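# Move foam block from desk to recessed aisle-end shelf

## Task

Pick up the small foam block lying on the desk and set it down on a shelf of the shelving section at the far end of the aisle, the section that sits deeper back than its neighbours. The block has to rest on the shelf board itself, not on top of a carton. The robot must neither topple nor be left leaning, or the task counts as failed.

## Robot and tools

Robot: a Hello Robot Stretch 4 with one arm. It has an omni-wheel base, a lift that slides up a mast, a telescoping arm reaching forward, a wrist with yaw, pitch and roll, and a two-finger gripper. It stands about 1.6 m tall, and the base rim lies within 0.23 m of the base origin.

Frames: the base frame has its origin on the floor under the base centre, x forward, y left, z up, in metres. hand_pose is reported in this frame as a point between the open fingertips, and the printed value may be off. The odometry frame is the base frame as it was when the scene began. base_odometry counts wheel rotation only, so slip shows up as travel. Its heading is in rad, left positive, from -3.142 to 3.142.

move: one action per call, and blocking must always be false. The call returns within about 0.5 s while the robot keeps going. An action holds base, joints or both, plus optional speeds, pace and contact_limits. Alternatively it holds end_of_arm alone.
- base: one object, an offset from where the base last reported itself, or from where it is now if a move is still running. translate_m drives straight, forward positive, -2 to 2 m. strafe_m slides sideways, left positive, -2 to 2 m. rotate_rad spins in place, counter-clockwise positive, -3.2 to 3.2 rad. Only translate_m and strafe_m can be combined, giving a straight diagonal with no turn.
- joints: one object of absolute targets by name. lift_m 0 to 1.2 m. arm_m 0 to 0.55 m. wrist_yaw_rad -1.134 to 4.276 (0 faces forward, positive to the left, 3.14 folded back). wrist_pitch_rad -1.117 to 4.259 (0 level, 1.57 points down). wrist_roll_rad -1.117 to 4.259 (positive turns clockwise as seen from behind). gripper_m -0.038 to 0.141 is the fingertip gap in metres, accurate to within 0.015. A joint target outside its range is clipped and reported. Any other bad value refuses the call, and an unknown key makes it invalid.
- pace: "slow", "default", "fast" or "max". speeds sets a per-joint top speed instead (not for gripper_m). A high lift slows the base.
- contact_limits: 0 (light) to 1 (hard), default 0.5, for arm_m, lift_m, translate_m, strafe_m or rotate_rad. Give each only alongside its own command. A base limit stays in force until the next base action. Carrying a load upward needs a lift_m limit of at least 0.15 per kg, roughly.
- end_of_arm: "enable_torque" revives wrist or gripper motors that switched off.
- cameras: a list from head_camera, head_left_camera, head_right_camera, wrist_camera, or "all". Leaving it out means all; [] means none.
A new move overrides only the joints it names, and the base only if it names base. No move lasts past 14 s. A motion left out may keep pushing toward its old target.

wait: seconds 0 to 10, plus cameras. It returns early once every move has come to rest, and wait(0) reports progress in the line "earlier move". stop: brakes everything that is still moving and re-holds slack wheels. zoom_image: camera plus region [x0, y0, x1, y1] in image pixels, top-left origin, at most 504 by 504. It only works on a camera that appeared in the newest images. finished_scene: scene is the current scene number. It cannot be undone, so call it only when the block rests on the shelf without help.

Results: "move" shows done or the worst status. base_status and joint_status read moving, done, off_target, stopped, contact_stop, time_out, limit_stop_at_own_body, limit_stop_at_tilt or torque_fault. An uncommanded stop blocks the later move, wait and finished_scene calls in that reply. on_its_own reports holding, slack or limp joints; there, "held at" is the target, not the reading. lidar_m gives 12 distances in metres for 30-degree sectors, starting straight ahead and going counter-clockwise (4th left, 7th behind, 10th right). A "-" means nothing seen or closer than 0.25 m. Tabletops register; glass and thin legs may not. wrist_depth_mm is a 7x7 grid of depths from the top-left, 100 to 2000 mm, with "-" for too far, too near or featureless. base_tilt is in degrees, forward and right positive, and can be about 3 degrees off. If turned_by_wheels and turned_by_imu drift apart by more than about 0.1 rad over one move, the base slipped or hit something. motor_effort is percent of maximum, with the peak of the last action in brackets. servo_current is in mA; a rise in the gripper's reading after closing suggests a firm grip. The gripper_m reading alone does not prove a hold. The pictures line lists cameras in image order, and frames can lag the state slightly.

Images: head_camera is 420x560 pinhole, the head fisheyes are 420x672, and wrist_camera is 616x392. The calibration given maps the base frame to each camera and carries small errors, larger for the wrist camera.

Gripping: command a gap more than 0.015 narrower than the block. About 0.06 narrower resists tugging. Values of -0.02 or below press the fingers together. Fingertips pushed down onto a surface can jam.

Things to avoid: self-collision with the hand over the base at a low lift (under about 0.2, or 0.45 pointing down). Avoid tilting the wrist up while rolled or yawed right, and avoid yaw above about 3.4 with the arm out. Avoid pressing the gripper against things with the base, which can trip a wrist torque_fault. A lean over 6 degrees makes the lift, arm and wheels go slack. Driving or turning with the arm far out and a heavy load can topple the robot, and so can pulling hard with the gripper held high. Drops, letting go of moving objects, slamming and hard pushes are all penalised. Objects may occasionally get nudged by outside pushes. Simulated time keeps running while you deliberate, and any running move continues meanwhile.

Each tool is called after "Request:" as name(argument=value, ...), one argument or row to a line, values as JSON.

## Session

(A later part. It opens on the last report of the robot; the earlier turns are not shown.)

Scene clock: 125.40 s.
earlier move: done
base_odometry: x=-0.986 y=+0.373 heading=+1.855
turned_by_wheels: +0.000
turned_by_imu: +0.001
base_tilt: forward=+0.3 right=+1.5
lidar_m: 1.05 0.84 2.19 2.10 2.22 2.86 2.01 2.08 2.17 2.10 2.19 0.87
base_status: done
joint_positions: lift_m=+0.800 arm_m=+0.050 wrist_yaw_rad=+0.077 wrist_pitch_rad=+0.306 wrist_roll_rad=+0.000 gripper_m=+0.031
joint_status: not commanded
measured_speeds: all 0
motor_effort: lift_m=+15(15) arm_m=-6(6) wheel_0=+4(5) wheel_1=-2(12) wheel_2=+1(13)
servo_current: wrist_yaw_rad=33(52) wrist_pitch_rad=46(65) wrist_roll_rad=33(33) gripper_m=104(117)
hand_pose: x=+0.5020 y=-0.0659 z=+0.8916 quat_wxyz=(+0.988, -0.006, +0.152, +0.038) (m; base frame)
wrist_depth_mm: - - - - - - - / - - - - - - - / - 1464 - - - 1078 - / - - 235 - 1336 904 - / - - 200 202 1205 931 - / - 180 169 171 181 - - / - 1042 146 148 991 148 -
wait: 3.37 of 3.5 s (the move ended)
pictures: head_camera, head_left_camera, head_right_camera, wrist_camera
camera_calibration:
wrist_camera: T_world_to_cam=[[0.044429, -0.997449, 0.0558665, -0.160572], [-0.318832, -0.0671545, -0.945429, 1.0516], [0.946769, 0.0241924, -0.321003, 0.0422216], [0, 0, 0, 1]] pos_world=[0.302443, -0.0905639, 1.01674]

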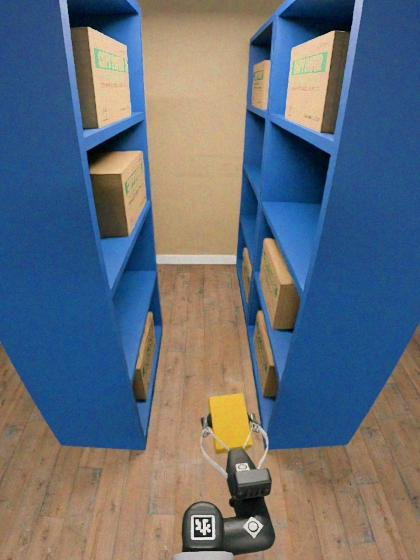

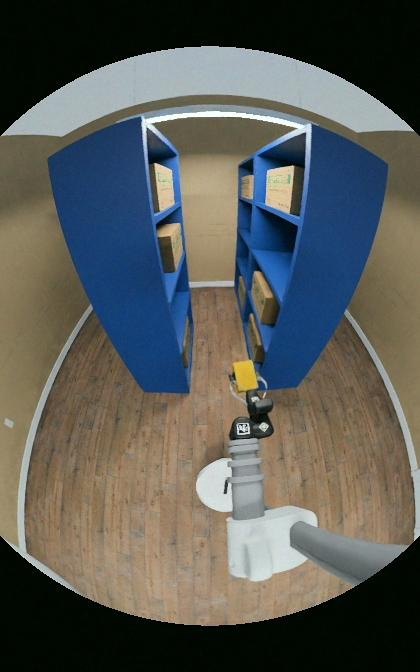

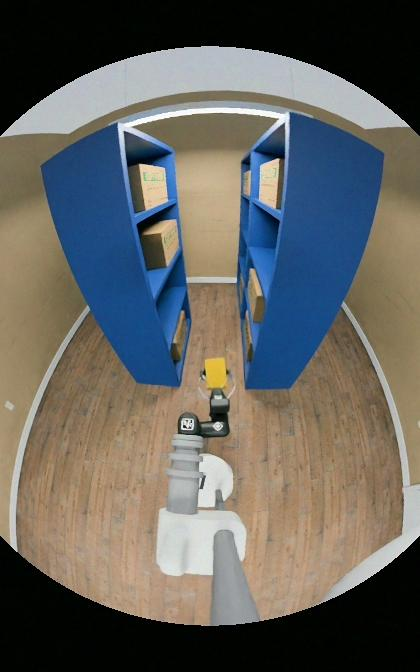

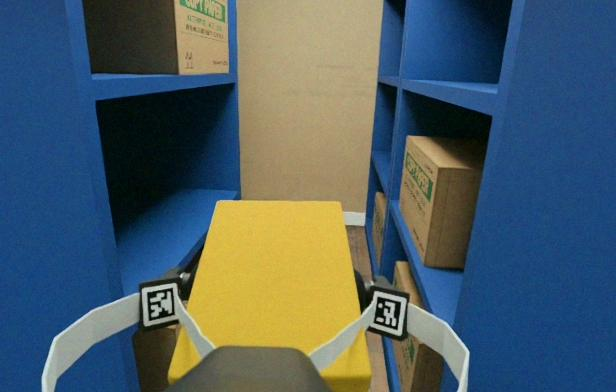

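Request:
move(
  blocking=false,
  base={"translate_m": 1.35},
  joints={"arm_m": 0.0, "wrist_yaw_rad": 0.0},
  pace="fast",
  cameras=[],
)

Request:
wait(
  seconds=4.5,
  cameras=["head_camera", "head_left_camera"],
)

Scene clock: 187.93 s.
move: moving
base_odometry: x=-0.998 y=+0.417 heading=+1.855
turned_by_wheels: +0.000
turned_by_imu: -0.001
base_tilt: forward=+0.4 right=+1.4
lidar_m: 1.09 0.79 2.16 2.11 2.22 2.94 2.07 2.11 2.18 2.11 1.05 0.80
base_status: translate_m moving
joint_positions: lift_m=+0.800 arm_m=+0.003 wrist_yaw_rad=+0.003 wrist_pitch_rad=+0.306 wrist_roll_rad=+0.000 gripper_m=+0.031
joint_status: arm_m moving; wrist_yaw_rad moving
joint sent to its limit — arm_m, lower limit.
measured_speeds: translate_m=+0.174 strafe_m=-0.002 rotate_rad=+0.002 lift_m=+0.000 arm_m=-0.042 wrist_yaw_rad=-0.001 wrist_pitch_rad=+0.000 wrist_roll_rad=+0.000
motor_effort: lift_m=+15(15) arm_m=-7(9) wheel_0=+6(9) wheel_1=+6(7) wheel_2=-10(12)
servo_current: wrist_yaw_rad=39(59) wrist_pitch_rad=52(59) wrist_roll_rad=26(33) gripper_m=111(111)
hand_pose: x=+0.4494 y=-0.0865 z=+0.8916 quat_wxyz=(+0.988, +0.000, +0.153, +0.002) (m; base frame)
wrist_depth_mm: - - - - - - - / 569 - - - 1397 - - / - - - - 1229 - - / - - - - 976 - - / - - 200 203 991 - - / - 180 169 171 181 - - / - 1060 146 148 157 - -
pictures: none
No camera images: "cameras" was empty.

Scene clock: 192.23 s.
earlier move: done
base_odometry: x=-1.364 y=+1.669 heading=+1.855
turned_by_wheels: +0.000
turned_by_imu: -0.001
base_tilt: forward=+0.3 right=+1.5
lidar_m: 1.30 0.37 0.26 0.25 0.28 0.39 - 0.47 0.31 0.28 0.32 0.46
base_status: done
joint_positions: lift_m=+0.800 arm_m=+0.002 wrist_yaw_rad=+0.003 wrist_pitch_rad=+0.306 wrist_roll_rad=+0.000 gripper_m=+0.031
joint_status: all done
joint sent to its limit — arm_m, lower limit.
measured_speeds: all 0
motor_effort: lift_m=+15(15) arm_m=-6(9) wheel_0=+0(9) wheel_1=+2(9) wheel_2=+2(12)
servo_current: wrist_yaw_rad=39(59) wrist_pitch_rad=52(72) wrist_roll_rad=26(39) gripper_m=98(117)
hand_pose: x=+0.4486 y=-0.0865 z=+0.8916 quat_wxyz=(+0.988, +0.000, +0.153, +0.002) (m; base frame)
wrist_depth_mm: - - - - 1008 - - / 1060 - - - - 517 564 / 1098 - - - 1098 - 373 / 1160 - - 236 1160 - 1098 / 1255 - 200 202 1118 - - / - 176 169 171 181 - - / - 1281 146 148 683 - -
wait: 4.30 of 4.5 s (the move ended)
pictures: head_camera, head_left_camera

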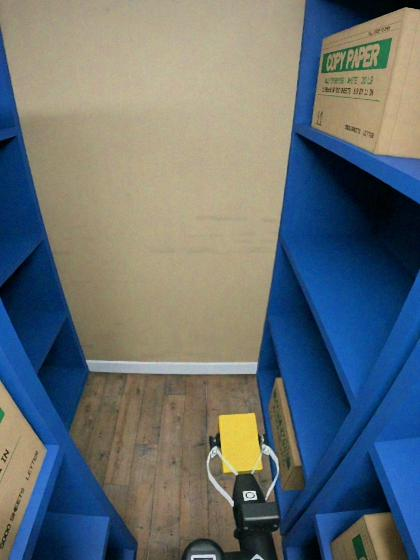

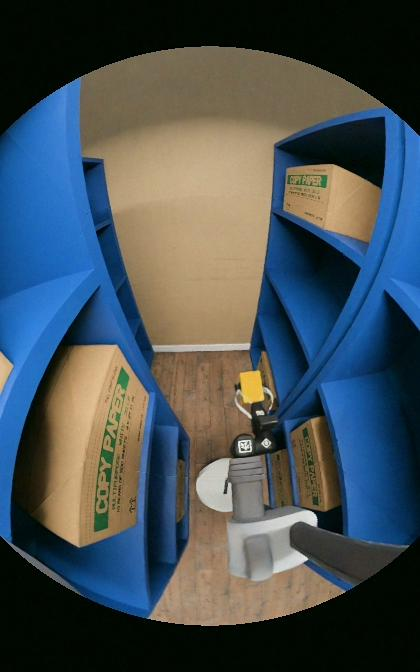

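Request:
move(
  blocking=false,
  base={"translate_m": 0.87},
  joints={"lift_m": 1.1, "wrist_yaw_rad": 1.57},
  pace="fast",
  cameras=[],
)

Request:
wait(
  seconds=3.5,
  cameras=["wrist_camera"],
)

Request:
move(
  blocking=false,
  base={"rotate_rad": 1.57},
  joints={"wrist_pitch_rad": 0.5},
  cameras=[],
)

Request:
wait(
  seconds=2.5,
  cameras=["head_camera"],
)

Scene clock: 217.63 s.
move: moving
base_odometry: x=-1.377 y=+1.712 heading=+1.855
turned_by_wheels: +0.000
turned_by_imu: -0.001
base_tilt: forward=+0.4 right=+1.4
lidar_m: 1.26 0.34 0.26 0.25 0.26 0.37 - 0.45 0.28 0.30 0.31 0.48
base_status: translate_m moving
joint_positions: lift_m=+0.865 arm_m=+0.002 wrist_yaw_rad=+0.653 wrist_pitch_rad=+0.306 wrist_roll_rad=+0.000 gripper_m=+0.031
joint_status: lift_m moving; wrist_yaw_rad moving
measured_speeds: translate_m=+0.175 strafe_m=+0.001 rotate_rad=+0.005 lift_m=+0.248 arm_m=+0.000 wrist_yaw_rad=+1.821 wrist_pitch_rad=+0.000 wrist_roll_rad=+0.000
motor_effort: lift_m=+26(26) arm_m=-6(6) wheel_0=+7(8) wheel_1=+5(8) wheel_2=-11(11)
servo_current: wrist_yaw_rad=111(137) wrist_pitch_rad=46(59) wrist_roll_rad=33(33) gripper_m=111(117)
hand_pose: x=+0.4449 y=+0.0975 z=+0.9563 quat_wxyz=(+0.936, -0.049, +0.145, +0.317) (m; base frame)
wrist_depth_mm: - 1366 - 1160 - - - / - - - 1229 - - - / - - - 1308 - - - / - - 234 236 - - - / - - 200 202 - - - / - 176 169 171 181 - - / 732 1025 146 148 - - -
pictures: none
No camera images: "cameras" was empty.

Scene clock: 220.73 s.
earlier move: done
base_odometry: x=-1.608 y=+2.504 heading=+1.855
turned_by_wheels: +0.000
turned_by_imu: -0.001
base_tilt: forward=+0.4 right=+1.3
lidar_m: 0.45 0.46 0.68 0.71 0.63 0.54 1.16 0.47 0.33 0.28 0.32 0.48
base_status: done
joint_positions: lift_m=+1.100 arm_m=+0.002 wrist_yaw_rad=+1.567 wrist_pitch_rad=+0.305 wrist_roll_rad=+0.000 gripper_m=+0.031
joint_status: all done
measured_speeds: all 0
motor_effort: lift_m=+24(29) arm_m=-5(6) wheel_0=+1(8) wheel_1=+1(8) wheel_2=+0(13)
servo_current: wrist_yaw_rad=39(137) wrist_pitch_rad=39(59) wrist_roll_rad=26(33) gripper_m=104(117)
hand_pose: x=+0.2618 y=+0.2747 z=+1.1913 quat_wxyz=(+0.700, -0.107, +0.108, +0.697) (m; base frame)
wrist_depth_mm: - - - - - 418 329 / - - - - 634 418 329 / - - - - 691 418 312 / - - - 235 691 415 325 / - - 200 203 732 413 309 / - 176 170 171 181 407 320 / - - 146 148 - 357 317
wait: 3.10 of 3.5 s (the move ended)
pictures: wrist_camera
camera_calibration:
wrist_camera: T_world_to_cam=[[0.997758, -0.0369339, 0.0558127, -0.340346], [0.0409941, -0.321922, -0.945878, 1.25745], [0.0529023, 0.946046, -0.319686, 0.336705], [0, 0, 0, 1]] pos_world=[0.270223, 0.0736937, 1.31603]

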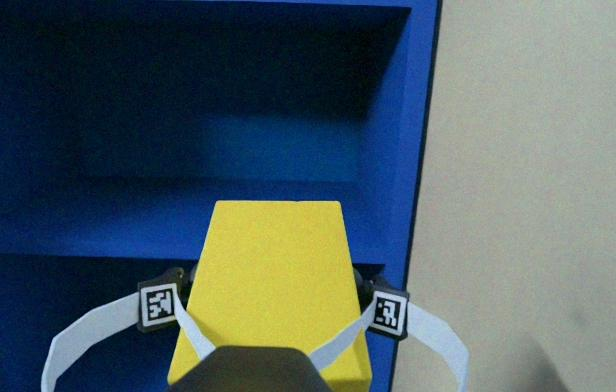

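Scene clock: 221.23 s.
move: moving
base_odometry: x=-1.608 y=+2.504 heading=+2.025
turned_by_wheels: +0.170
turned_by_imu: +0.167
base_tilt: forward=+0.2 right=+1.4
lidar_m: 0.44 0.51 0.70 0.68 0.55 0.52 0.84 0.39 0.31 0.31 0.34 0.45
base_status: rotate_rad moving
joint_positions: lift_m=+1.100 arm_m=+0.002 wrist_yaw_rad=+1.567 wrist_pitch_rad=+0.500 wrist_roll_rad=+0.000 gripper_m=+0.031
joint_status: wrist_pitch_rad moving
measured_speeds: translate_m=+0.001 strafe_m=+0.002 rotate_rad=+0.642 lift_m=+0.000 arm_m=+0.000 wrist_yaw_rad=+0.000 wrist_pitch_rad=+0.002 wrist_roll_rad=+0.000
motor_effort: lift_m=+24(24) arm_m=-5(5) wheel_0=-6(7) wheel_1=-4(5) wheel_2=-7(7)
servo_current: wrist_yaw_rad=39(46) wrist_pitch_rad=59(59) wrist_roll_rad=33(33) gripper_m=98(117)
hand_pose: x=+0.2618 y=+0.2528 z=+1.1396 quat_wxyz=(+0.687, -0.174, +0.175, +0.684) (m; base frame)
wrist_depth_mm: - - - - - 530 439 / - - - - - 564 407 / - - - - - 615 415 / - - - 236 - 668 410 / - - 200 202 - 715 399 / - 176 169 171 181 - 389 / - 1118 146 149 854 148 382
pictures: none
No camera images: "cameras" was empty.

Scene clock: 223.23 s.
earlier move: done
base_odometry: x=-1.608 y=+2.504 heading=-2.859
turned_by_wheels: +1.400
turned_by_imu: +1.382
base_tilt: forward=+0.4 right=+1.2
lidar_m: 0.67 0.64 0.51 1.06 0.49 0.33 0.32 0.35 0.47 0.45 0.47 0.66
base_status: done
joint_positions: lift_m=+1.100 arm_m=+0.002 wrist_yaw_rad=+1.567 wrist_pitch_rad=+0.500 wrist_roll_rad=+0.000 gripper_m=+0.031
joint_status: all done
measured_speeds: all 0
motor_effort: lift_m=+23(24) arm_m=-5(5) wheel_0=-3(7) wheel_1=-2(8) wheel_2=-1(8)
servo_current: wrist_yaw_rad=33(46) wrist_pitch_rad=39(59) wrist_roll_rad=26(33) gripper_m=104(117)
hand_pose: x=+0.2617 y=+0.2528 z=+1.1397 quat_wxyz=(+0.687, -0.174, +0.175, +0.684) (m; base frame)
wrist_depth_mm: - - - 359 347 349 353 / - - - 389 377 375 377 / - - - 418 407 407 407 / 991 - - 433 442 442 439 / 931 1160 207 202 484 484 484 / 904 182 169 171 182 - - / 831 1336 146 148 - - -
wait: 2.00 of 2.5 s (the move ended)
pictures: head_camera

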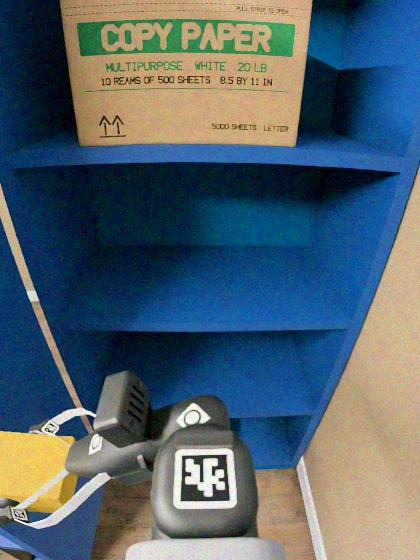

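Request:
move(
  blocking=false,
  joints={"wrist_yaw_rad": 0.0},
  cameras=[],
)

Request:
wait(
  seconds=0.7,
  cameras=[],
)

Request:
move(
  blocking=false,
  joints={"arm_m": 0.45, "lift_m": 1.06},
  contact_limits={"arm_m": 0.2},
  cameras=[],
)

Request:
wait(
  seconds=1.6,
  cameras=["head_camera", "wrist_camera"],
)

Scene clock: 232.73 s.
move: moving
base_odometry: x=-1.608 y=+2.504 heading=-2.859
turned_by_wheels: +0.000
turned_by_imu: -0.001
base_tilt: forward=+0.3 right=+1.3
lidar_m: 0.68 0.64 0.51 1.03 0.50 0.34 0.32 0.36 0.46 0.45 0.47 0.66
base_status: not commanded
joint_positions: lift_m=+1.100 arm_m=+0.002 wrist_yaw_rad=+0.970 wrist_pitch_rad=+0.500 wrist_roll_rad=+0.000 gripper_m=+0.031
joint_status: wrist_yaw_rad moving
measured_speeds: translate_m=+0.000 strafe_m=+0.000 rotate_rad=+0.000 lift_m=+0.000 arm_m=+0.000 wrist_yaw_rad=-1.812 wrist_pitch_rad=+0.000 wrist_roll_rad=+0.000
motor_effort: lift_m=+23(23) arm_m=-5(5) wheel_0=-3(3) wheel_1=-2(2) wheel_2=-1(1)
servo_current: wrist_yaw_rad=98(130) wrist_pitch_rad=26(59) wrist_roll_rad=26(33) gripper_m=98(111)
hand_pose: x=+0.3885 y=+0.1594 z=+1.1397 quat_wxyz=(+0.857, -0.115, +0.219, +0.452) (m; base frame)
wrist_depth_mm: 355 373 415 469 512 517 - / - 397 449 492 564 - - / - 421 473 - 603 - - / - 459 492 235 - - - / - 492 200 202 - - - / 1618 185 170 171 181 - 439 / 1397 1430 146 148 - - -
pictures: none
No camera images: "cameras" was empty.

Scene clock: 233.43 s.
earlier move: moving
base_odometry: x=-1.608 y=+2.504 heading=-2.859
turned_by_wheels: +0.000
turned_by_imu: +0.000
base_tilt: forward=+0.3 right=+1.4
lidar_m: 0.69 0.64 0.51 1.05 0.46 0.36 0.33 0.34 0.46 0.43 0.48 0.66
base_status: not commanded
joint_positions: lift_m=+1.100 arm_m=+0.002 wrist_yaw_rad=+0.004 wrist_pitch_rad=+0.500 wrist_roll_rad=+0.000 gripper_m=+0.031
joint_status: wrist_yaw_rad moving
measured_speeds: translate_m=+0.000 strafe_m=+0.000 rotate_rad=+0.000 lift_m=+0.000 arm_m=+0.000 wrist_yaw_rad=-0.041 wrist_pitch_rad=+0.000 wrist_roll_rad=+0.000
motor_effort: lift_m=+23(23) arm_m=-5(5) wheel_0=-3(3) wheel_1=-2(2) wheel_2=-1(2)
servo_current: wrist_yaw_rad=33(130) wrist_pitch_rad=46(59) wrist_roll_rad=26(33) gripper_m=111(111)
hand_pose: x=+0.4268 y=-0.0864 z=+1.1397 quat_wxyz=(+0.969, -0.001, +0.247, +0.002) (m; base frame)
wrist_depth_mm: - - - - - - 477 / - - - - - - 480 / - - - - - - 504 / - - - 235 - 640 549 / - - 200 202 1138 - - / - 176 169 171 181 668 - / - - 146 148 - 759 -
wait: 0.70 s; no rest
pictures: none
No camera images: "cameras" was empty.

Scene clock: 233.93 s.
move: moving
base_odometry: x=-1.608 y=+2.504 heading=-2.859
turned_by_wheels: +0.000
turned_by_imu: +0.000
base_tilt: forward=+0.3 right=+1.3
lidar_m: 0.68 0.62 0.54 1.06 0.46 0.34 0.33 0.37 0.46 0.44 0.46 0.67
base_status: not commanded
joint_positions: lift_m=+1.068 arm_m=+0.054 wrist_yaw_rad=+0.003 wrist_pitch_rad=+0.500 wrist_roll_rad=+0.000 gripper_m=+0.031
joint_status: lift_m moving; arm_m moving; wrist_yaw_rad moving
measured_speeds: translate_m=+0.000 strafe_m=+0.000 rotate_rad=+0.000 lift_m=-0.071 arm_m=+0.198 wrist_yaw_rad=+0.000 wrist_pitch_rad=+0.000 wrist_roll_rad=+0.000
motor_effort: lift_m=+13(21) arm_m=+7(9) wheel_0=-3(3) wheel_1=-2(2) wheel_2=-1(2)
servo_current: wrist_yaw_rad=13(46) wrist_pitch_rad=46(46) wrist_roll_rad=26(33) gripper_m=104(104)
contact_limits: arm_m 0.2
hand_pose: x=+0.4788 y=-0.0866 z=+1.1075 quat_wxyz=(+0.969, +0.000, +0.247, +0.002) (m; base frame)
wrist_depth_mm: - 788 - - - 798 477 / - - - - - - 480 / - - - - - - 469 / - - - 235 - - 500 / - - 200 202 - - 549 / - 176 169 171 181 - - / - 768 146 149 153 691 -
pictures: none
No camera images: "cameras" was empty.

Scene clock: 235.53 s.
earlier move: moving
base_odometry: x=-1.608 y=+2.504 heading=-2.859
turned_by_wheels: +0.000
turned_by_imu: +0.000
base_tilt: forward=+0.4 right=+1.4
lidar_m: 0.68 0.63 0.51 1.08 0.49 0.35 0.32 0.36 0.46 0.44 0.49 0.67
base_status: not commanded
joint_positions: lift_m=+1.060 arm_m=+0.450 wrist_yaw_rad=+0.003 wrist_pitch_rad=+0.500 wrist_roll_rad=+0.000 gripper_m=+0.031
joint_status: lift_m moving; arm_m moving; wrist_yaw_rad moving
measured_speeds: translate_m=+0.000 strafe_m=+0.000 rotate_rad=+0.000 lift_m=+0.000 arm_m=+0.009 wrist_yaw_rad=+0.000 wrist_pitch_rad=+0.000 wrist_roll_rad=+0.000
motor_effort: lift_m=+13(21) arm_m=+7(10) wheel_0=-3(3) wheel_1=-2(2) wheel_2=-1(2)
servo_current: wrist_yaw_rad=39(78) wrist_pitch_rad=52(52) wrist_roll_rad=33(33) gripper_m=91(117)
contact_limits: arm_m 0.2
hand_pose: x=+0.8740 y=-0.0866 z=+1.1004 quat_wxyz=(+0.969, +0.000, +0.247, +0.002) (m; base frame)
wrist_depth_mm: 436 433 436 436 436 433 433 / 473 469 469 473 469 466 459 / 508 512 508 508 504 504 488 / 466 535 530 535 544 544 484 / 407 413 207 203 430 433 439 / 336 185 169 171 182 355 359 / 285 290 146 149 291 293 312
wait: 1.60 s; no rest
pictures: head_camera, wrist_camera
camera_calibration:
wrist_camera: T_world_to_cam=[[-0.0180424, -0.997965, 0.0611567, -0.160658], [-0.49876, -0.0440293, -0.865621, 1.43761], [0.866552, -0.0461204, -0.496951, 0.0151339], [0, 0, 0, 1]] pos_world=[0.701011, -0.0963358, 1.26178]

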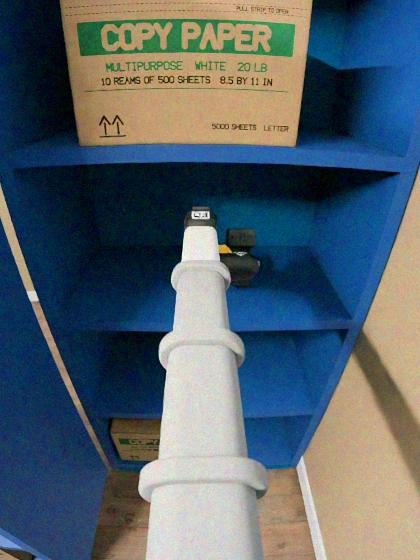

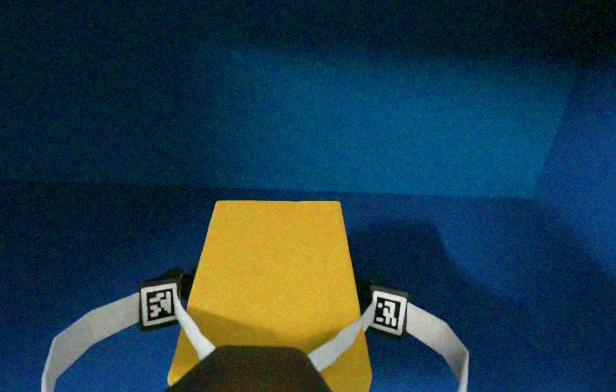

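Request:
move(
  blocking=false,
  joints={"lift_m": 0.985},
  speeds={"lift_m": 0.07},
  contact_limits={"lift_m": 0.1},
  cameras=[],
)

Request:
wait(
  seconds=1.3,
  cameras=["wrist_camera"],
)

Scene clock: 243.30 s.
earlier move: done
move: moving
base_odometry: x=-1.608 y=+2.504 heading=-2.859
turned_by_wheels: +0.000
turned_by_imu: -0.001
base_tilt: forward=+0.4 right=+1.4
lidar_m: 0.67 0.62 0.50 1.05 0.47 0.35 0.32 0.35 0.46 0.45 0.49 0.69
base_status: not commanded
joint_positions: lift_m=+1.033 arm_m=+0.450 wrist_yaw_rad=+0.003 wrist_pitch_rad=+0.500 wrist_roll_rad=+0.000 gripper_m=+0.031
joint_status: lift_m moving; the others done
measured_speeds: translate_m=+0.000 strafe_m=+0.000 rotate_rad=+0.000 lift_m=-0.070 arm_m=+0.000 wrist_yaw_rad=+0.000 wrist_pitch_rad=+0.000 wrist_roll_rad=+0.000
motor_effort: lift_m=+13(14) arm_m=+6(6) wheel_0=-3(3) wheel_1=-2(2) wheel_2=-1(1)
servo_current: wrist_yaw_rad=39(46) wrist_pitch_rad=39(52) wrist_roll_rad=33(33) gripper_m=104(111)
contact_limits: arm_m 0.2; lift_m 0.1
hand_pose: x=+0.8741 y=-0.0866 z=+1.0728 quat_wxyz=(+0.969, +0.000, +0.247, +0.002) (m; base frame)
wrist_depth_mm: 436 439 436 436 436 433 433 / 473 473 469 469 466 466 459 / 508 508 512 508 504 504 488 / 439 442 234 236 535 530 466 / 368 370 207 202 389 394 397 / 304 184 169 171 182 324 336 / 258 262 146 148 265 265 283
pictures: none
No camera images: "cameras" was empty.

Scene clock: 244.40 s.
earlier move: done
base_odometry: x=-1.608 y=+2.504 heading=-2.859
turned_by_wheels: +0.000
turned_by_imu: +0.000
base_tilt: forward=+0.3 right=+1.4
lidar_m: 0.67 0.64 0.50 1.04 0.49 0.35 0.32 0.37 0.45 0.43 0.46 0.70
base_status: not commanded
joint_positions: lift_m=+0.986 arm_m=+0.450 wrist_yaw_rad=+0.003 wrist_pitch_rad=+0.500 wrist_roll_rad=+0.000 gripper_m=+0.031
joint_status: all done
measured_speeds: all 0
motor_effort: lift_m=+12(15) arm_m=+6(6) wheel_0=-3(3) wheel_1=-2(2) wheel_2=-1(2)
servo_current: wrist_yaw_rad=39(46) wrist_pitch_rad=46(52) wrist_roll_rad=26(39) gripper_m=104(111)
contact_limits: arm_m 0.2; lift_m 0.1
hand_pose: x=+0.8741 y=-0.0866 z=+1.0255 quat_wxyz=(+0.969, +0.000, +0.247, +0.002) (m; base frame)
wrist_depth_mm: 436 436 436 436 436 436 433 / 473 469 469 469 469 469 459 / 492 492 500 496 500 496 488 / 370 377 382 392 394 404 407 / 294 297 206 202 312 314 319 / 243 182 169 171 184 259 259 / 202 210 145 148 212 213 227
wait: 1.10 of 1.3 s (the move ended)
pictures: wrist_camera
camera_calibration:
wrist_camera: T_world_to_cam=[[-0.0180424, -0.997965, 0.0611567, -0.156082], [-0.49876, -0.0440293, -0.865621, 1.37292], [0.866552, -0.0461204, -0.496951, -0.0221247], [0, 0, 0, 1]] pos_world=[0.701111, -0.0963358, 1.18698]

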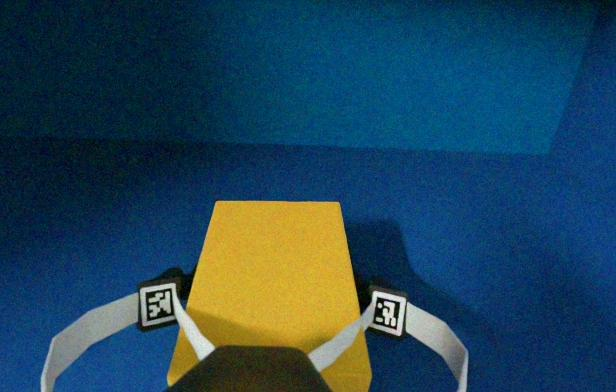

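Request:
move(
  blocking=false,
  joints={"lift_m": 0.955},
  speeds={"lift_m": 0.04},
  contact_limits={"lift_m": 0.05},
  cameras=[],
)

Request:
wait(
  seconds=1.0,
  cameras=["wrist_camera"],
)

Scene clock: 251.57 s.
move: moving
base_odometry: x=-1.608 y=+2.504 heading=-2.858
turned_by_wheels: +0.000
turned_by_imu: +0.000
base_tilt: forward=+0.4 right=+1.3
lidar_m: 0.67 0.62 0.50 1.05 0.47 0.34 0.32 0.35 0.47 0.44 0.47 0.67
base_status: not commanded
joint_positions: lift_m=+0.968 arm_m=+0.450 wrist_yaw_rad=+0.003 wrist_pitch_rad=+0.495 wrist_roll_rad=+0.000 gripper_m=+0.031
joint_status: lift_m moving
measured_speeds: translate_m=+0.000 strafe_m=+0.000 rotate_rad=+0.000 lift_m=-0.038 arm_m=+0.000 wrist_yaw_rad=-0.002 wrist_pitch_rad=-0.019 wrist_roll_rad=+0.000
motor_effort: lift_m=+5(11) arm_m=+6(6) wheel_0=-1(3) wheel_1=-2(2) wheel_2=-1(2)
servo_current: wrist_yaw_rad=26(39) wrist_pitch_rad=39(46) wrist_roll_rad=33(33) gripper_m=91(104)
contact_limits: arm_m 0.2; lift_m 0.05
hand_pose: x=+0.8747 y=-0.0866 z=+1.0095 quat_wxyz=(+0.969, +0.000, +0.245, +0.001) (m; base frame)
wrist_depth_mm: 439 436 439 436 439 442 436 / 466 466 469 466 469 469 459 / 492 488 492 504 500 504 480 / 382 387 394 404 410 415 427 / 297 301 208 203 315 320 324 / 242 182 167 168 185 260 260 / 204 208 141 144 209 211 225
pictures: none
No camera images: "cameras" was empty.

Scene clock: 252.07 s.
earlier move: contact_stop
base_odometry: x=-1.608 y=+2.504 heading=-2.858
turned_by_wheels: +0.000
turned_by_imu: +0.000
base_tilt: forward=+0.4 right=+1.4
lidar_m: 0.67 0.62 0.52 1.03 0.45 0.35 0.33 0.35 0.45 0.44 0.48 0.68
base_status: not commanded
joint_positions: lift_m=+0.978 arm_m=+0.450 wrist_yaw_rad=+0.003 wrist_pitch_rad=+0.493 wrist_roll_rad=+0.000 gripper_m=+0.031
joint_status: lift_m contact_stop (moved -0.007 of -0.031)
measured_speeds: all 0
on_its_own: lift_m is slack since a contact_stop (your +0.955 is given up)
motor_effort: lift_m=+19(19) arm_m=+6(6) wheel_0=+0(3) wheel_1=-1(2) wheel_2=-1(2)
servo_current: wrist_yaw_rad=39(39) wrist_pitch_rad=46(72) wrist_roll_rad=26(33) gripper_m=91(104)
contact_limits: arm_m 0.2; lift_m 0.05
hand_pose: x=+0.8749 y=-0.0867 z=+1.0197 quat_wxyz=(+0.970, +0.000, +0.244, +0.001) (m; base frame)
wrist_depth_mm: 436 439 439 433 433 436 433 / 466 466 469 469 469 466 462 / 492 496 500 500 504 504 488 / 377 384 389 399 404 410 421 / 297 301 207 202 317 319 322 / 243 185 168 170 181 270 262 / 201 209 147 147 211 211 226
wait: 0.50 of 1 s (the move ended)
pictures: wrist_camera
camera_calibration:
wrist_camera: T_world_to_cam=[[-0.0188007, -0.99796, 0.0610103, -0.155051], [-0.493099, -0.0438287, -0.868868, 1.36663], [0.86977, -0.0464195, -0.491269, -0.0344294], [0, 0, 0, 1]] pos_world=[0.700913, -0.0964351, 1.17996]

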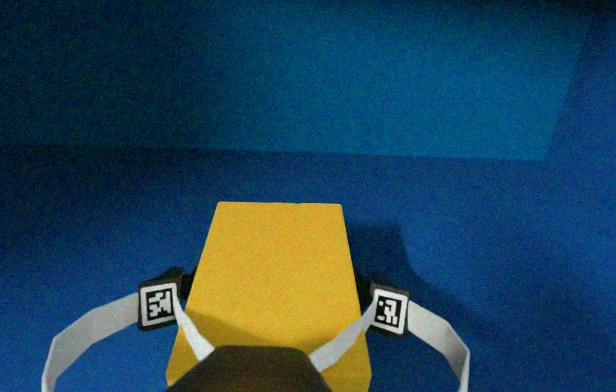

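Request:
move(
  blocking=false,
  joints={"lift_m": 0.976, "gripper_m": 0.12},
  cameras=[],
)

Request:
wait(
  seconds=1.3,
  cameras=[],
)

Request:
move(
  blocking=false,
  joints={"lift_m": 1.07},
  pace="slow",
  cameras=[],
)

Request:
wait(
  seconds=0.6,
  cameras=["wrist_camera"],
)

Scene clock: 258.43 s.
move: moving
base_odometry: x=-1.608 y=+2.504 heading=-2.858
turned_by_wheels: +0.000
turned_by_imu: -0.001
base_tilt: forward=+0.2 right=+1.3
lidar_m: 0.69 0.63 0.50 1.06 0.48 0.35 0.32 0.36 0.46 0.45 0.47 0.67
base_status: not commanded
joint_positions: lift_m=+0.977 arm_m=+0.450 wrist_yaw_rad=+0.003 wrist_pitch_rad=+0.493 wrist_roll_rad=+0.000 gripper_m=+0.051
joint_status: gripper_m moving; the others done
measured_speeds: all 0
motor_effort: lift_m=+10(17) arm_m=+6(6) wheel_0=+0(0) wheel_1=-1(1) wheel_2=-1(1)
servo_current: wrist_yaw_rad=33(46) wrist_pitch_rad=46(65) wrist_roll_rad=33(33) gripper_m=65(117)
contact_limits: arm_m 0.2
hand_pose: x=+0.8749 y=-0.0867 z=+1.0184 quat_wxyz=(+0.970, +0.000, +0.244, +0.001) (m; base frame)
wrist_depth_mm: 439 433 436 436 439 439 439 / 466 466 466 469 469 469 455 / 492 496 500 500 500 504 480 / 379 389 394 404 407 415 427 / 300 306 216 208 319 324 327 / 244 189 170 173 188 262 264 / 213 210 148 147 211 220 228
pictures: none
No camera images: "cameras" was empty.

Scene clock: 259.70 s.
earlier move: done
base_odometry: x=-1.608 y=+2.504 heading=-2.858
turned_by_wheels: +0.000
turned_by_imu: +0.000
base_tilt: forward=+0.4 right=+1.4
lidar_m: 0.69 0.62 0.49 1.05 0.47 0.36 0.32 0.34 0.44 0.45 0.48 0.69
base_status: not commanded
joint_positions: lift_m=+0.977 arm_m=+0.450 wrist_yaw_rad=+0.002 wrist_pitch_rad=+0.493 wrist_roll_rad=+0.000 gripper_m=+0.120
joint_status: all done
measured_speeds: all 0
motor_effort: lift_m=+10(17) arm_m=+6(6) wheel_0=+0(0) wheel_1=-1(2) wheel_2=-1(1)
servo_current: wrist_yaw_rad=26(46) wrist_pitch_rad=59(65) wrist_roll_rad=33(33) gripper_m=46(117)
contact_limits: arm_m 0.2
hand_pose: x=+0.8748 y=-0.0870 z=+1.0184 quat_wxyz=(+0.970, +0.000, +0.244, +0.001) (m; base frame)
wrist_depth_mm: 439 436 439 439 439 439 442 / 462 466 466 466 469 473 459 / 496 496 500 500 504 504 473 / 397 404 410 415 424 413 427 / 307 314 229 220 329 332 336 / 250 196 177 185 196 268 270 / 217 214 153 157 216 225 233
wait: 1.27 of 1.3 s (the move ended)
pictures: none
No camera images: "cameras" was empty.

Scene clock: 260.20 s.
move: moving
base_odometry: x=-1.608 y=+2.504 heading=-2.858
turned_by_wheels: +0.000
turned_by_imu: +0.000
base_tilt: forward=+0.4 right=+1.3
lidar_m: 0.68 0.62 0.52 1.05 0.48 0.33 0.32 0.35 0.46 0.45 0.49 0.68
base_status: not commanded
joint_positions: lift_m=+1.002 arm_m=+0.450 wrist_yaw_rad=+0.002 wrist_pitch_rad=+0.499 wrist_roll_rad=+0.000 gripper_m=+0.120
joint_status: lift_m moving
measured_speeds: translate_m=+0.000 strafe_m=+0.000 rotate_rad=+0.000 lift_m=+0.098 arm_m=+0.000 wrist_yaw_rad=+0.000 wrist_pitch_rad=+0.018 wrist_roll_rad=+0.000
motor_effort: lift_m=+26(26) arm_m=+6(6) wheel_0=+0(0) wheel_1=-1(1) wheel_2=-1(1)
servo_current: wrist_yaw_rad=33(46) wrist_pitch_rad=26(59) wrist_roll_rad=26(33) gripper_m=46(46)
contact_limits: arm_m 0.2
hand_pose: x=+0.8740 y=-0.0870 z=+1.0419 quat_wxyz=(+0.969, +0.000, +0.247, +0.001) (m; base frame)
wrist_depth_mm: 439 436 436 436 439 439 436 / 469 466 469 469 473 473 459 / 496 500 500 500 508 512 477 / 394 399 404 415 418 424 433 / 312 319 247 238 332 336 338 / 259 197 188 190 195 274 277 / 222 219 164 167 224 232 241
pictures: none
No camera images: "cameras" was empty.

Scene clock: 260.80 s.
earlier move: moving
base_odometry: x=-1.608 y=+2.504 heading=-2.858
turned_by_wheels: +0.000
turned_by_imu: +0.000
base_tilt: forward=+0.4 right=+1.4
lidar_m: 0.66 0.62 0.52 1.05 0.47 0.35 0.31 0.35 0.46 0.44 0.49 0.67
base_status: not commanded
joint_positions: lift_m=+1.063 arm_m=+0.450 wrist_yaw_rad=+0.002 wrist_pitch_rad=+0.499 wrist_roll_rad=+0.000 gripper_m=+0.120
joint_status: lift_m moving
measured_speeds: translate_m=+0.000 strafe_m=+0.000 rotate_rad=+0.000 lift_m=+0.055 arm_m=+0.000 wrist_yaw_rad=+0.000 wrist_pitch_rad=+0.000 wrist_roll_rad=+0.000
motor_effort: lift_m=+24(27) arm_m=+6(6) wheel_0=+0(0) wheel_1=-1(1) wheel_2=-1(2)
servo_current: wrist_yaw_rad=39(46) wrist_pitch_rad=39(59) wrist_roll_rad=33(33) gripper_m=46(52)
contact_limits: arm_m 0.2
hand_pose: x=+0.8740 y=-0.0870 z=+1.1029 quat_wxyz=(+0.969, +0.000, +0.247, +0.001) (m; base frame)
wrist_depth_mm: 439 436 439 439 439 439 436 / 469 469 473 469 469 469 459 / 508 508 512 508 512 512 480 / 530 544 544 544 549 544 477 / 410 415 421 424 430 436 433 / 338 199 281 272 200 359 362 / 296 291 296 - 303 304 315
wait: 0.60 s; no rest
pictures: wrist_camera
camera_calibration:
wrist_camera: T_world_to_cam=[[-0.0196817, -0.997935, 0.0611413, -0.159838], [-0.498423, -0.043219, -0.865856, 1.43986], [0.86671, -0.0475158, -0.496544, 0.0156926], [0, 0, 0, 1]] pos_world=[0.700912, -0.0965329, 1.26427]

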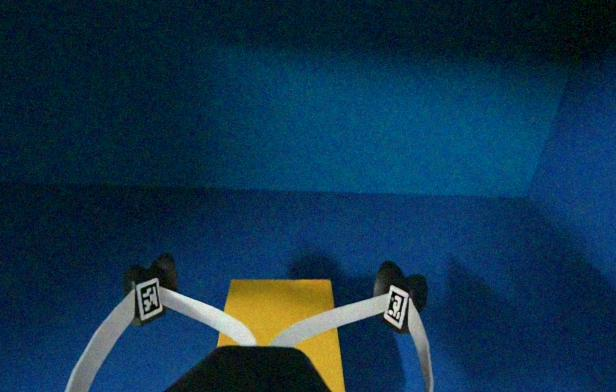

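Request:
move(
  blocking=false,
  joints={"arm_m": 0.1},
  cameras=[],
)

Request:
wait(
  seconds=0.8,
  cameras=[],
)

Request:
finished_scene(
  scene=1,
)

Scene clock: 267.13 s.
earlier move: done
move: moving
base_odometry: x=-1.608 y=+2.504 heading=-2.858
turned_by_wheels: +0.000
turned_by_imu: -0.001
base_tilt: forward=+0.4 right=+1.4
lidar_m: 0.68 0.62 0.51 1.04 0.49 0.35 0.33 0.37 0.47 0.45 0.47 0.67
base_status: not commanded
joint_positions: lift_m=+1.070 arm_m=+0.398 wrist_yaw_rad=+0.002 wrist_pitch_rad=+0.499 wrist_roll_rad=+0.000 gripper_m=+0.120
joint_status: arm_m moving; the others done
measured_speeds: translate_m=+0.000 strafe_m=+0.000 rotate_rad=+0.000 lift_m=+0.000 arm_m=-0.198 wrist_yaw_rad=+0.000 wrist_pitch_rad=+0.000 wrist_roll_rad=+0.000
motor_effort: lift_m=+24(24) arm_m=-8(11) wheel_0=+0(0) wheel_1=-1(1) wheel_2=-1(1)
servo_current: wrist_yaw_rad=52(52) wrist_pitch_rad=46(59) wrist_roll_rad=33(33) gripper_m=39(52)
hand_pose: x=+0.8220 y=-0.0870 z=+1.1097 quat_wxyz=(+0.969, +0.000, +0.247, +0.001) (m; base frame)
wrist_depth_mm: 488 480 477 477 480 477 469 / 517 517 517 512 512 512 492 / 559 564 559 554 554 554 492 / - - - - 585 585 488 / 421 424 433 436 427 433 442 / 349 199 291 283 197 370 373 / 297 300 314 - 312 314 322
pictures: none
No camera images: "cameras" was empty.

Scene clock: 267.93 s.
earlier move: moving
base_odometry: x=-1.608 y=+2.504 heading=-2.858
turned_by_wheels: +0.000
turned_by_imu: +0.000
base_tilt: forward=+0.3 right=+1.3
lidar_m: 0.67 0.64 0.51 1.06 0.47 0.33 0.32 0.38 0.47 0.44 0.48 0.66
base_status: not commanded
joint_positions: lift_m=+1.070 arm_m=+0.163 wrist_yaw_rad=+0.002 wrist_pitch_rad=+0.500 wrist_roll_rad=+0.000 gripper_m=+0.120
joint_status: arm_m moving; the others done
measured_speeds: translate_m=+0.000 strafe_m=+0.000 rotate_rad=+0.000 lift_m=+0.000 arm_m=-0.230 wrist_yaw_rad=+0.000 wrist_pitch_rad=+0.000 wrist_roll_rad=+0.000
motor_effort: lift_m=+24(24) arm_m=-7(11) wheel_0=+0(0) wheel_1=-1(1) wheel_2=-1(2)
servo_current: wrist_yaw_rad=39(52) wrist_pitch_rad=46(59) wrist_roll_rad=26(33) gripper_m=52(52)
hand_pose: x=+0.5868 y=-0.0870 z=+1.1096 quat_wxyz=(+0.969, +0.000, +0.247, +0.001) (m; base frame)
wrist_depth_mm: 691 691 699 691 699 691 477 / 750 750 741 759 750 750 477 / - - - 788 - 732 452 / - - - 455 - - 477 / 421 427 433 442 430 430 436 / - 189 185 410 195 418 442 / - 768 - - 778 - 488
wait: 0.80 s; no rest
pictures: none
No camera images: "cameras" was empty.

The scene is finished: the task was done.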